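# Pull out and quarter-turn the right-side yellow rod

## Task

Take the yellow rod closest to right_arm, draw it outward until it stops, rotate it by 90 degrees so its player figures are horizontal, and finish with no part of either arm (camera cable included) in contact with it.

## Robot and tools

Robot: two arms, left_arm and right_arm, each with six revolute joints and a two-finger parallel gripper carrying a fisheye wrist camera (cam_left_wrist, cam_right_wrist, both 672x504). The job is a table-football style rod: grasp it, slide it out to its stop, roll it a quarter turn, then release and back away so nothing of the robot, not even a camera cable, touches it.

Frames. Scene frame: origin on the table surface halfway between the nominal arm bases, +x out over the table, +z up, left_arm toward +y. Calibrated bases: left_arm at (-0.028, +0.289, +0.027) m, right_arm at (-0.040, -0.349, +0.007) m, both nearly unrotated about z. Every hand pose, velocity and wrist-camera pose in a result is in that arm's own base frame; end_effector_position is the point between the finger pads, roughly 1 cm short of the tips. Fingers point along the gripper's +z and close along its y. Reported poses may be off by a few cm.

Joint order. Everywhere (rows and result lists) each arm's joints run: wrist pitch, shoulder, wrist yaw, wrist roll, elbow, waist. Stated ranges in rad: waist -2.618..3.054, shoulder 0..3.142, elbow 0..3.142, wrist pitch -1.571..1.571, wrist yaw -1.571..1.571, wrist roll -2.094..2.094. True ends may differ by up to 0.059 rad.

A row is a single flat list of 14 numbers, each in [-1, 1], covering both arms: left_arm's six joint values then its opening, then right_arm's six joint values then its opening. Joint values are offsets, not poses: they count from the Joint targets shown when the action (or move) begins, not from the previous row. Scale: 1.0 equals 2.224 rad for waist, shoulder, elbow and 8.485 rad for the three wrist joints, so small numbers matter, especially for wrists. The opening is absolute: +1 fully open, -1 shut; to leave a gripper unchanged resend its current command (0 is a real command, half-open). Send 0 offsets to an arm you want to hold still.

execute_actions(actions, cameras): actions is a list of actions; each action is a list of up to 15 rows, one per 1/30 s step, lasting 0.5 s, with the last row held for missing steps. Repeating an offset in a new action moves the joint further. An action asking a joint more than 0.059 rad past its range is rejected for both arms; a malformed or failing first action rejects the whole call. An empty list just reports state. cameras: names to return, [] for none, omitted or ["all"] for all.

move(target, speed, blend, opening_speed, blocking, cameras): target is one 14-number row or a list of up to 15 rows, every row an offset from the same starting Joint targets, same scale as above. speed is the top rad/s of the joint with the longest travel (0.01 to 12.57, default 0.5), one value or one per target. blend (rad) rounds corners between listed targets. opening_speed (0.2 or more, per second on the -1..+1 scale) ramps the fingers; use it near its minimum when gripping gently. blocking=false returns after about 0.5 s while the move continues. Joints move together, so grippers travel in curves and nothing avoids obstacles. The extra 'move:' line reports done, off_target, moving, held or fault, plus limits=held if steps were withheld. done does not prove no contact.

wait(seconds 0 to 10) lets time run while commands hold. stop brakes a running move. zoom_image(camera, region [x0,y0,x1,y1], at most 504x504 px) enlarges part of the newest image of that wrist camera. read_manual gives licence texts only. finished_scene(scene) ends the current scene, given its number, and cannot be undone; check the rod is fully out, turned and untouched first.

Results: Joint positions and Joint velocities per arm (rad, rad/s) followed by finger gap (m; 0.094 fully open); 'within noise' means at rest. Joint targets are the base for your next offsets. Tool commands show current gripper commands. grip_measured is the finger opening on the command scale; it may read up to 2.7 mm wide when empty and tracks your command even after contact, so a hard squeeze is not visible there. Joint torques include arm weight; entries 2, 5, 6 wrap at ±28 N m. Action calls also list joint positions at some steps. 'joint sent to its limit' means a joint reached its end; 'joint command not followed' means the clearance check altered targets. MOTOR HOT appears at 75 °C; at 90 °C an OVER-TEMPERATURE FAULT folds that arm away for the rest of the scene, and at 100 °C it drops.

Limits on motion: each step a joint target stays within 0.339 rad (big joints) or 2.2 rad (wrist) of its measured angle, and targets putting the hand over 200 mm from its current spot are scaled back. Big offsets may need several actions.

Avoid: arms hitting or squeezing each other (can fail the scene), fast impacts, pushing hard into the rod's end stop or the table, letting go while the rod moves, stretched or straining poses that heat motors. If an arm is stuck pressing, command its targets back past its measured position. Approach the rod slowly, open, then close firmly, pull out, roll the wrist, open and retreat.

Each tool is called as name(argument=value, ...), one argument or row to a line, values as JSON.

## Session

execute_actions(
  actions=[],
)

Scene clock: 0.00 s.
left_arm: end_effector_position=(+0.4127, +0.0165, +0.1264) grip_measured=+1.000 end_effector_quat_wxyz=(+0.618, -0.002, +0.786, +0.007) | right_arm: end_effector_position=(+0.3903, -0.0463, +0.1052) grip_measured=+1.000 end_effector_quat_wxyz=(+0.587, +0.098, +0.798, -0.097)
Joint names: [wrist pitch, shoulder, wrist yaw, wrist roll, elbow, waist]
Joint positions: left_arm=[0.901 1.55 0.039 0.018 0.411 0.054 0.094] | right_arm=[0.871 1.537 0.276 0.046 0.357 0.003 0.094]
Joint velocities: within noise
Joint torques (N m): no reading
Heat: left arm: 40 °C; right arm: 39 °C.
Joint targets: left_arm=[0.889 1.548 0.039 0.019 0.413 0.054] | right_arm=[0.861 1.534 0.277 0.048 0.360 0.003]
Tool commands: left_gripper/opening=+1.0 right_gripper/opening=+1.0
camera_calibration:
cam_left_wrist: T_world_to_cam=[[-0.0177666, -0.985889, 0.166453, -0.00796993], [-0.580802, -0.125334, -0.804339, 0.378982], [0.813851, -0.110967, -0.570379, -0.140833], [0, 0, 0, 1]] pos_world=[0.334589, 0.0240143, 0.225829]
cam_right_wrist: T_world_to_cam=[[-0.259, -0.939853, 0.222701, 0.0247898], [-0.669431, 0.00846419, -0.742826, 0.372487], [0.696262, -0.341475, -0.631359, -0.103415], [0, 0, 0, 1]] pos_world=[0.327779, -0.0151678, 0.20588]

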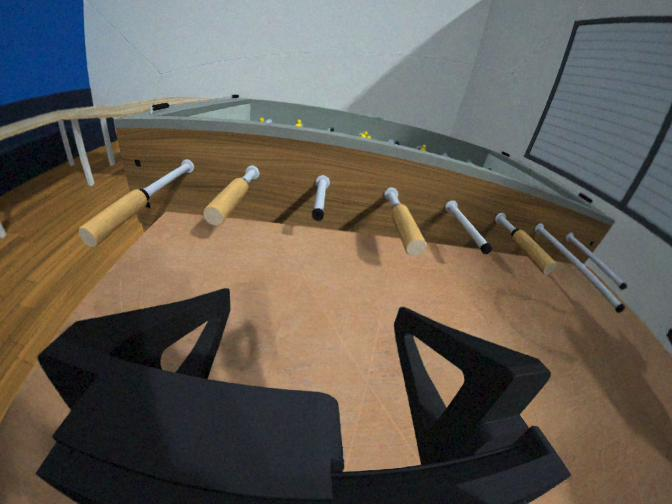

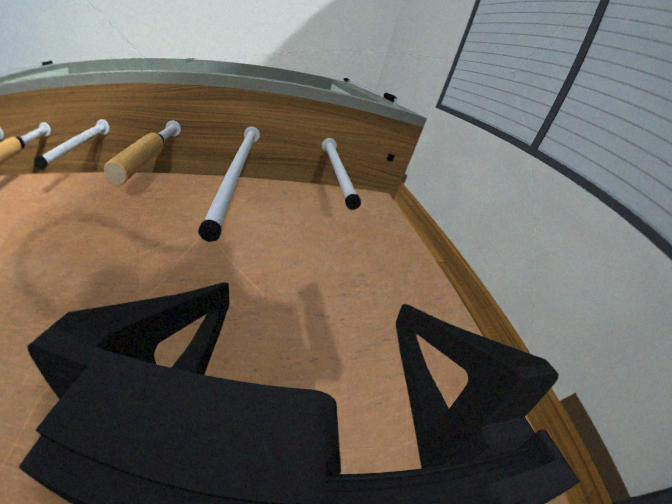

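move(
  target=[
    [0,0,0,0,0,0,1,0,-0.135,0,0,0,0,-0.04],
    [0,0,0,0,0,0,1,0.0401,0.2684,0.0229,-0.1908,0.4353,0.179,-0.04],
    [0,0,0,0,0,0,1,0.0401,0.4483,0.0229,-0.1908,0.4353,0.179,-0.04],
  ],
  speed=[1,1.2,0.4],
  blend=0.05,
  cameras=["cam_right_wrist"],
)

Scene clock: 32.60 s.
left_arm: end_effector_position=(+0.4127, +0.0165, +0.1264) grip_measured=+1.000 end_effector_quat_wxyz=(+0.618, -0.002, +0.786, +0.007) | right_arm: end_effector_position=(+0.5888, +0.1638, +0.0601) grip_measured=-0.038 end_effector_quat_wxyz=(+0.476, -0.490, +0.518, -0.515)
Joint names: [wrist pitch, shoulder, wrist yaw, wrist roll, elbow, waist]
Joint positions: left_arm=[0.901 1.55 0.039 0.018 0.411 0.054 0.094] | right_arm=[1.193 2.518 0.468 -1.575 1.306 0.402 0.045]
Joint velocities: within noise
Joint torques (N m): left_arm=[1.86 -6.78 -0.01 0.01 5.64 -0.06] | right_arm=[1.75 -10.96 0.09 0.04 6.56 -0.01]
Heat: left arm: 41 °C; right arm: 39 °C.
Joint targets: left_arm=[0.889 1.548 0.039 0.019 0.413 0.054] | right_arm=[1.201 2.531 0.472 -1.571 1.328 0.401]
move: done
camera_calibration:
cam_right_wrist: T_world_to_cam=[[-0.0198412, 0.192235, 0.981148, -0.088104], [-0.455164, -0.875486, 0.162328, 0.434307], [0.890186, -0.443363, 0.104869, -0.34009], [0, 0, 0, 1]] pos_world=[0.498676, 0.246383, 0.0516079]
Images, in order (width x height): cam_right_wrist 672x504.

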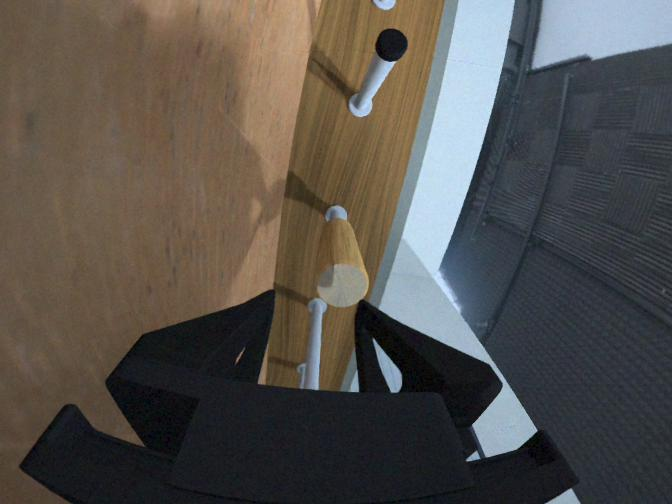

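move(
  target=[0,0,0,0,0,0,1,0,-0.01,0,0,0,0,-0.04],
  speed=0.4,
  cameras=["cam_right_wrist"],
)

Scene clock: 40.77 s.
left_arm: end_effector_position=(+0.4127, +0.0165, +0.1264) grip_measured=+1.000 end_effector_quat_wxyz=(+0.618, -0.002, +0.786, +0.007) | right_arm: end_effector_position=(+0.5888, +0.1638, +0.0601) grip_measured=-0.038 end_effector_quat_wxyz=(+0.476, -0.490, +0.518, -0.515)
Joint names: [wrist pitch, shoulder, wrist yaw, wrist roll, elbow, waist]
Joint positions: left_arm=[0.901 1.55 0.039 0.018 0.411 0.054 0.094] | right_arm=[1.193 2.518 0.468 -1.575 1.306 0.402 0.045]
Joint velocities: within noise
Joint torques (N m): left_arm=[1.86 -6.75 0.01 0.01 5.67 -0.05] | right_arm=[1.75 -12.46 0.09 0.05 6.56 -0.01]
Heat: left arm: 41 °C; right arm: 41 °C.
Joint targets: left_arm=[0.889 1.548 0.039 0.019 0.413 0.054] | right_arm=[1.201 2.509 0.472 -1.571 1.328 0.401]
move: done
camera_calibration:
cam_right_wrist: T_world_to_cam=[[-0.0198412, 0.192235, 0.981148, -0.088104], [-0.455164, -0.875486, 0.162328, 0.434307], [0.890186, -0.443363, 0.104869, -0.34009], [0, 0, 0, 1]] pos_world=[0.498676, 0.246383, 0.0516079]
Images, in order (width x height): cam_right_wrist 672x504.

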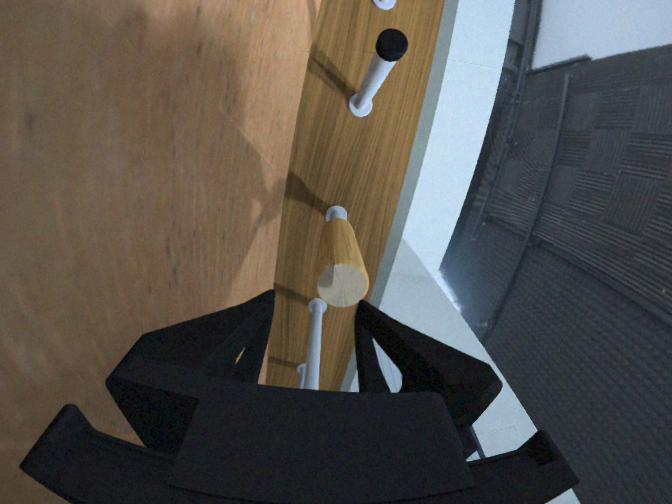

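move(
  target=[0,0,0,0,0,0,1,0,-0.0158,0,0,0,0,-0.04],
  speed=0.4,
  cameras=["cam_right_wrist"],
)

Scene clock: 53.33 s.
left_arm: end_effector_position=(+0.4127, +0.0165, +0.1264) grip_measured=+1.000 end_effector_quat_wxyz=(+0.618, -0.002, +0.786, +0.007) | right_arm: end_effector_position=(+0.5898, +0.1642, +0.0716) grip_measured=-0.038 end_effector_quat_wxyz=(+0.482, -0.484, +0.515, -0.517)
Joint names: [wrist pitch, shoulder, wrist yaw, wrist roll, elbow, waist]
Joint positions: left_arm=[0.901 1.55 0.039 0.018 0.411 0.054 0.094] | right_arm=[1.193 2.499 0.468 -1.575 1.306 0.402 0.045]
Joint velocities: within noise
Joint torques (N m): left_arm=[1.86 -6.78 0 0.02 5.65 -0.06] | right_arm=[1.74 -13.57 0.08 0.05 6.65 -0.01]
Heat: left arm: 40 °C; right arm: 42 °C.
Joint targets: left_arm=[0.889 1.548 0.039 0.019 0.413 0.054] | right_arm=[1.201 2.474 0.471 -1.571 1.328 0.401]
move: done
camera_calibration:
cam_right_wrist: T_world_to_cam=[[-0.0377213, 0.184665, 0.982077, -0.0877332], [-0.457995, -0.876674, 0.147254, 0.436158], [0.888154, -0.444232, 0.117645, -0.341437], [0, 0, 0, 1]] pos_world=[0.499698, 0.246892, 0.0621031]
Images, in order (width x height): cam_right_wrist 672x504.

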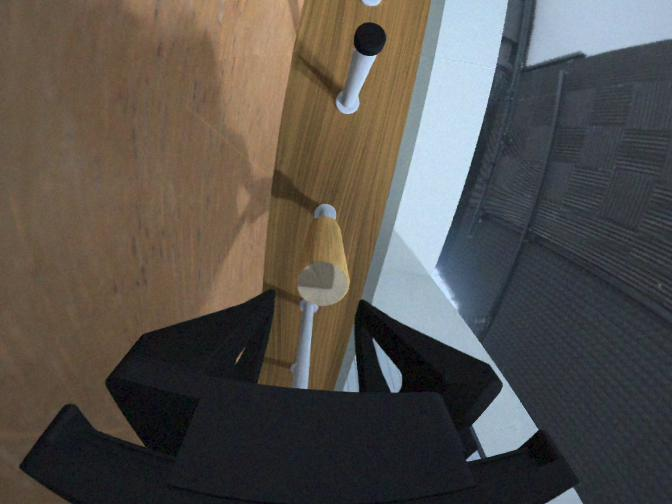

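move(
  target=[
    [0,0,0,0,0,0,1,0,0.0171,0,0,0,0,-0.04],
    [0,0,0,0,0,0,1,-0.0133,0.0567,-0.004,0,0.0872,-0.0144,-0.04],
    [0,0,0,0,0,0,1,-0.027,0.0989,-0.0075,0,0.1819,-0.0279,-0.04],
  ],
  speed=0.4,
  cameras=["cam_right_wrist"],
)

Scene clock: 64.23 s.
left_arm: end_effector_position=(+0.4127, +0.0165, +0.1264) grip_measured=+1.000 end_effector_quat_wxyz=(+0.618, -0.002, +0.786, +0.007) | right_arm: end_effector_position=(+0.6636, +0.1538, +0.0743) grip_measured=-0.040 end_effector_quat_wxyz=(+0.479, -0.477, +0.514, -0.529)
Joint names: [wrist pitch, shoulder, wrist yaw, wrist roll, elbow, waist]
Joint positions: left_arm=[0.901 1.55 0.039 0.018 0.411 0.054 0.094] | right_arm=[0.985 2.675 0.421 -1.591 1.708 0.333 0.045]
Joint velocities: within noise
Joint torques (N m): left_arm=[1.84 -6.79 -0.01 0.02 5.65 -0.06] | right_arm=[1.58 -11.97 -0.11 0.22 7.8 0.55]
Heat: left arm: 40 °C; right arm: 44 °C.
Joint targets: left_arm=[0.889 1.548 0.039 0.019 0.413 0.054] | right_arm=[0.972 2.694 0.408 -1.571 1.733 0.339]
move: done
camera_calibration:
cam_right_wrist: T_world_to_cam=[[-0.049088, 0.195325, 0.979509, -0.0794773], [-0.478762, -0.865285, 0.148555, 0.472438], [0.876571, -0.46166, 0.135989, -0.402917], [0, 0, 0, 1]] pos_world=[0.57547, 0.238307, 0.0624584]
Images, in order (width x height): cam_right_wrist 672x504.

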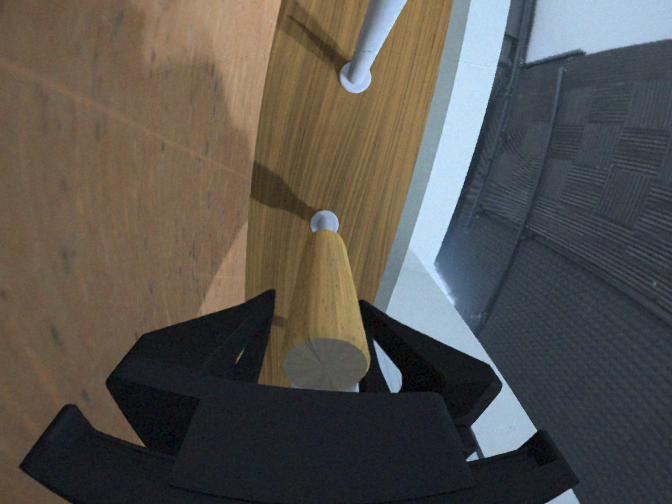

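move(
  target=[
    [0,0,0,0,0,0,1,0,0,0,0,0,0,-0.6],
    [0,0,0,0,0,0,1,0,0,0,0.187,0,0,-0.6],
  ],
  speed=0.8,
  opening_speed=0.5,
  cameras=["cam_right_wrist"],
)

Scene clock: 74.60 s.
left_arm: end_effector_position=(+0.4127, +0.0165, +0.1264) grip_measured=+1.000 end_effector_quat_wxyz=(+0.618, -0.002, +0.786, +0.007) | right_arm: end_effector_position=(+0.6630, +0.1574, +0.0729) grip_measured=-0.306 end_effector_quat_wxyz=(+0.710, +0.025, +0.703, -0.034)
Joint names: [wrist pitch, shoulder, wrist yaw, wrist roll, elbow, waist]
Joint positions: left_arm=[0.901 1.55 0.039 0.018 0.411 0.054 0.094] | right_arm=[0.975 2.675 0.424 -0.017 1.711 0.339 0.033]
Joint velocities: within noise
Joint torques (N m): left_arm=[1.86 -6.83 -0.01 0.02 5.65 -0.02] | right_arm=[1.64 -11.97 -0.13 0.41 7.62 0.01]
Heat: left arm: 40 °C; right arm: 44 °C.
Joint targets: left_arm=[0.889 1.548 0.039 0.019 0.413 0.054] | right_arm=[0.972 2.694 0.408 0.015 1.733 0.339]
move: done
camera_calibration:
cam_right_wrist: T_world_to_cam=[[-0.133872, -0.972677, 0.18968, 0.21875], [-0.401294, -0.121801, -0.907815, 0.384072], [0.906113, -0.197648, -0.374024, -0.424569], [0, 0, 0, 1]] pos_world=[0.568118, 0.175638, 0.148375]
Images, in order (width x height): cam_right_wrist 672x504.

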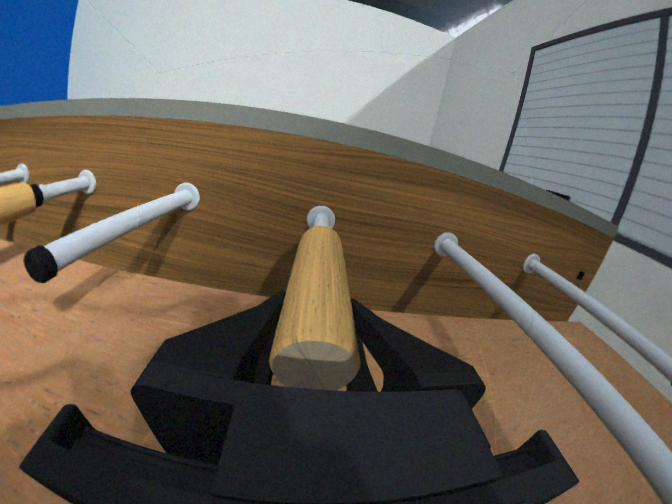

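move(
  target=[
    [0,0,0,0,0,0,1,0.022,-0.0634,0.0074,0,-0.1502,0.0234,-0.6],
    [0,0,0,0,0,0,1,0.0321,-0.1297,0.0153,0.003,-0.2772,0.0536,-0.6],
    [0,0,0,0,0,0,1,0.0068,-0.238,0.0231,0.0165,-0.3792,0.09,-0.6],
  ],
  speed=0.4,
  blend=0.05,
  cameras=["cam_right_wrist"],
)

Scene clock: 94.77 s.
left_arm: end_effector_position=(+0.4127, +0.0165, +0.1264) grip_measured=+1.000 end_effector_quat_wxyz=(+0.618, -0.002, +0.786, +0.007) | right_arm: end_effector_position=(+0.4909, +0.1751, +0.0658) grip_measured=-0.306 end_effector_quat_wxyz=(+0.637, +0.030, +0.770, -0.027)
Joint names: [wrist pitch, shoulder, wrist yaw, wrist roll, elbow, waist]
Joint positions: left_arm=[0.901 1.55 0.039 0.018 0.411 0.054 0.094] | right_arm=[1.054 2.191 0.606 0.129 0.907 0.537 0.033]
Joint velocities: within noise
Joint torques (N m): left_arm=[1.86 -6.78 -0.01 0.02 5.64 -0.08] | right_arm=[1.41 -11.55 0.11 0.31 3.23 0.25]
Heat: left arm: 40 °C; right arm: 45 °C.
Joint targets: left_arm=[0.889 1.548 0.039 0.019 0.413 0.054] | right_arm=[1.030 2.165 0.604 0.155 0.889 0.539]
move: done
camera_calibration:
cam_right_wrist: T_world_to_cam=[[-0.0941369, -0.977695, 0.187753, 0.195743], [-0.571955, -0.10125, -0.814013, 0.384681], [0.814866, -0.184015, -0.549666, -0.213859], [0, 0, 0, 1]] pos_world=[0.412713, 0.190972, 0.158833]
Images, in order (width x height): cam_right_wrist 672x504.

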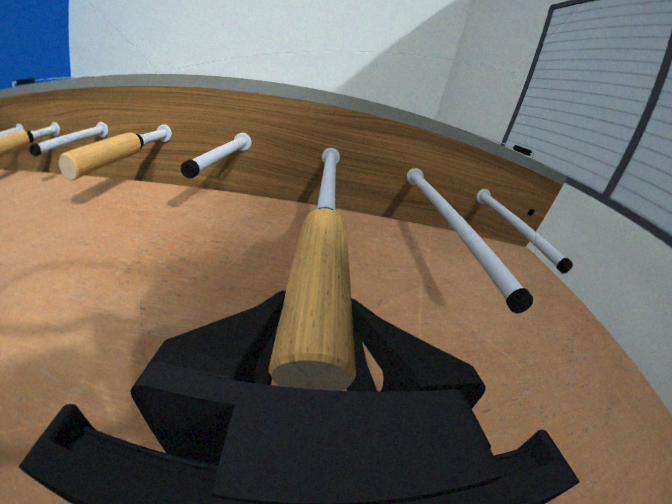

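move(
  target=[0,0,0,0,0,0,1,-0.0275,-0.0662,0.0021,0.0102,-0.0284,0.0189,-0.6],
  speed=0.35,
  cameras=["cam_right_wrist"],
)

Scene clock: 102.03 s.
left_arm: end_effector_position=(+0.4127, +0.0165, +0.1264) grip_measured=+1.000 end_effector_quat_wxyz=(+0.618, -0.002, +0.786, +0.007) | right_arm: end_effector_position=(+0.4798, +0.1770, +0.0684) grip_measured=-0.307 end_effector_quat_wxyz=(+0.597, +0.034, +0.801, -0.011)
Joint names: [wrist pitch, shoulder, wrist yaw, wrist roll, elbow, waist]
Joint positions: left_arm=[0.901 1.55 0.039 0.018 0.411 0.054 0.094] | right_arm=[0.845 2.082 0.574 0.219 0.89 0.542 0.033]
Joint velocities: within noise
Joint torques (N m): left_arm=[1.85 -6.8 -0.01 0.02 5.63 -0.06] | right_arm=[1.23 -14.35 0.68 0.25 0.38 3.58]
Heat: left arm: 40 °C; right arm: 45 °C.
Joint targets: left_arm=[0.889 1.548 0.039 0.019 0.413 0.054] | right_arm=[0.797 2.017 0.622 0.242 0.826 0.581]
move: off_target (right_arm); right_arm: the shoulder is farthest, 0.065 rad from its target
camera_calibration:
cam_right_wrist: T_world_to_cam=[[-0.062818, -0.984959, 0.160967, 0.184112], [-0.648211, -0.0823705, -0.756992, 0.410092], [0.758865, -0.151893, -0.633287, -0.176143], [0, 0, 0, 1]] pos_world=[0.411061, 0.188367, 0.169251]
Images, in order (width x height): cam_right_wrist 672x504.

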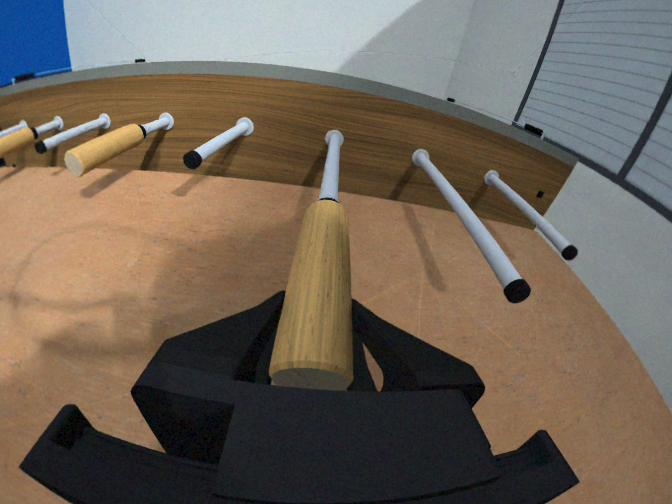

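move(
  target=[
    [0,0,0,0,0,0,1,0.0053,0.0247,-0.0047,-0.0024,0.0247,-0.0148,-0.6],
    [0,0,0,0,0,0,1,0.0053,0.0247,-0.0047,-0.0024,0.0247,-0.0148,0.5],
    [0,0,0,0,0,0,1,-0.0711,-0.2167,0.013,0.0147,-0.0157,0.0683,0.5],
  ],
  speed=0.5,
  opening_speed=1.5,
  cameras=["cam_right_wrist"],
)

zoom_image(
  camera="cam_right_wrist",
  region=[150, 0, 500, 150],
)

Scene clock: 117.00 s.
left_arm: end_effector_position=(+0.4127, +0.0165, +0.1264) grip_measured=+1.000 end_effector_quat_wxyz=(+0.618, -0.002, +0.786, +0.007) | right_arm: end_effector_position=(+0.3854, +0.1869, +0.1593) grip_measured=+0.498 end_effector_quat_wxyz=(+0.556, +0.020, +0.831, -0.024)
Joint names: [wrist pitch, shoulder, wrist yaw, wrist roll, elbow, waist]
Joint positions: left_arm=[0.901 1.55 0.039 0.018 0.411 0.054 0.094] | right_arm=[0.204 1.549 0.721 0.351 0.813 0.727 0.07]
Joint velocities: within noise
Joint torques (N m): left_arm=[1.86 -6.78 -0.01 0.02 5.68 -0.05] | right_arm=[1.33 -6.93 0.39 0.16 4.88 0.57]
Heat: left arm: 40 °C; right arm: 45 °C.
Joint targets: left_arm=[0.889 1.548 0.039 0.019 0.413 0.054] | right_arm=[0.193 1.535 0.732 0.367 0.791 0.733]
move: done
camera_calibration:
cam_right_wrist: T_world_to_cam=[[-0.0365949, -0.979003, 0.200533, 0.155925], [-0.721436, -0.112976, -0.683203, 0.440619], [0.691513, -0.169674, -0.702154, -0.00513308], [0, 0, 0, 1]] pos_world=[0.327135, 0.201559, 0.26616]
Images, in order (width x height): cam_right_wrist 672x504.

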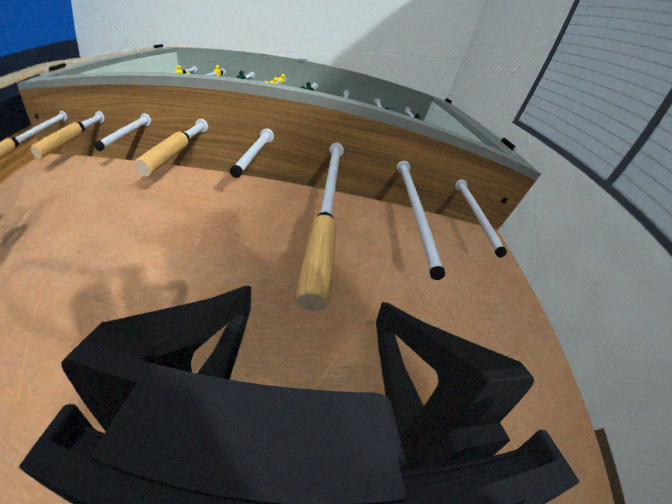

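Scaled by 1.440 from the camera's 672x504 image, which has a finer 960x720 frame.

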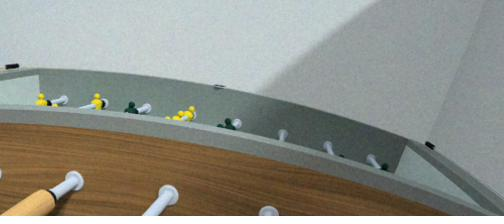

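finished_scene(
  scene=3,
)

The scene is finished: the task was done.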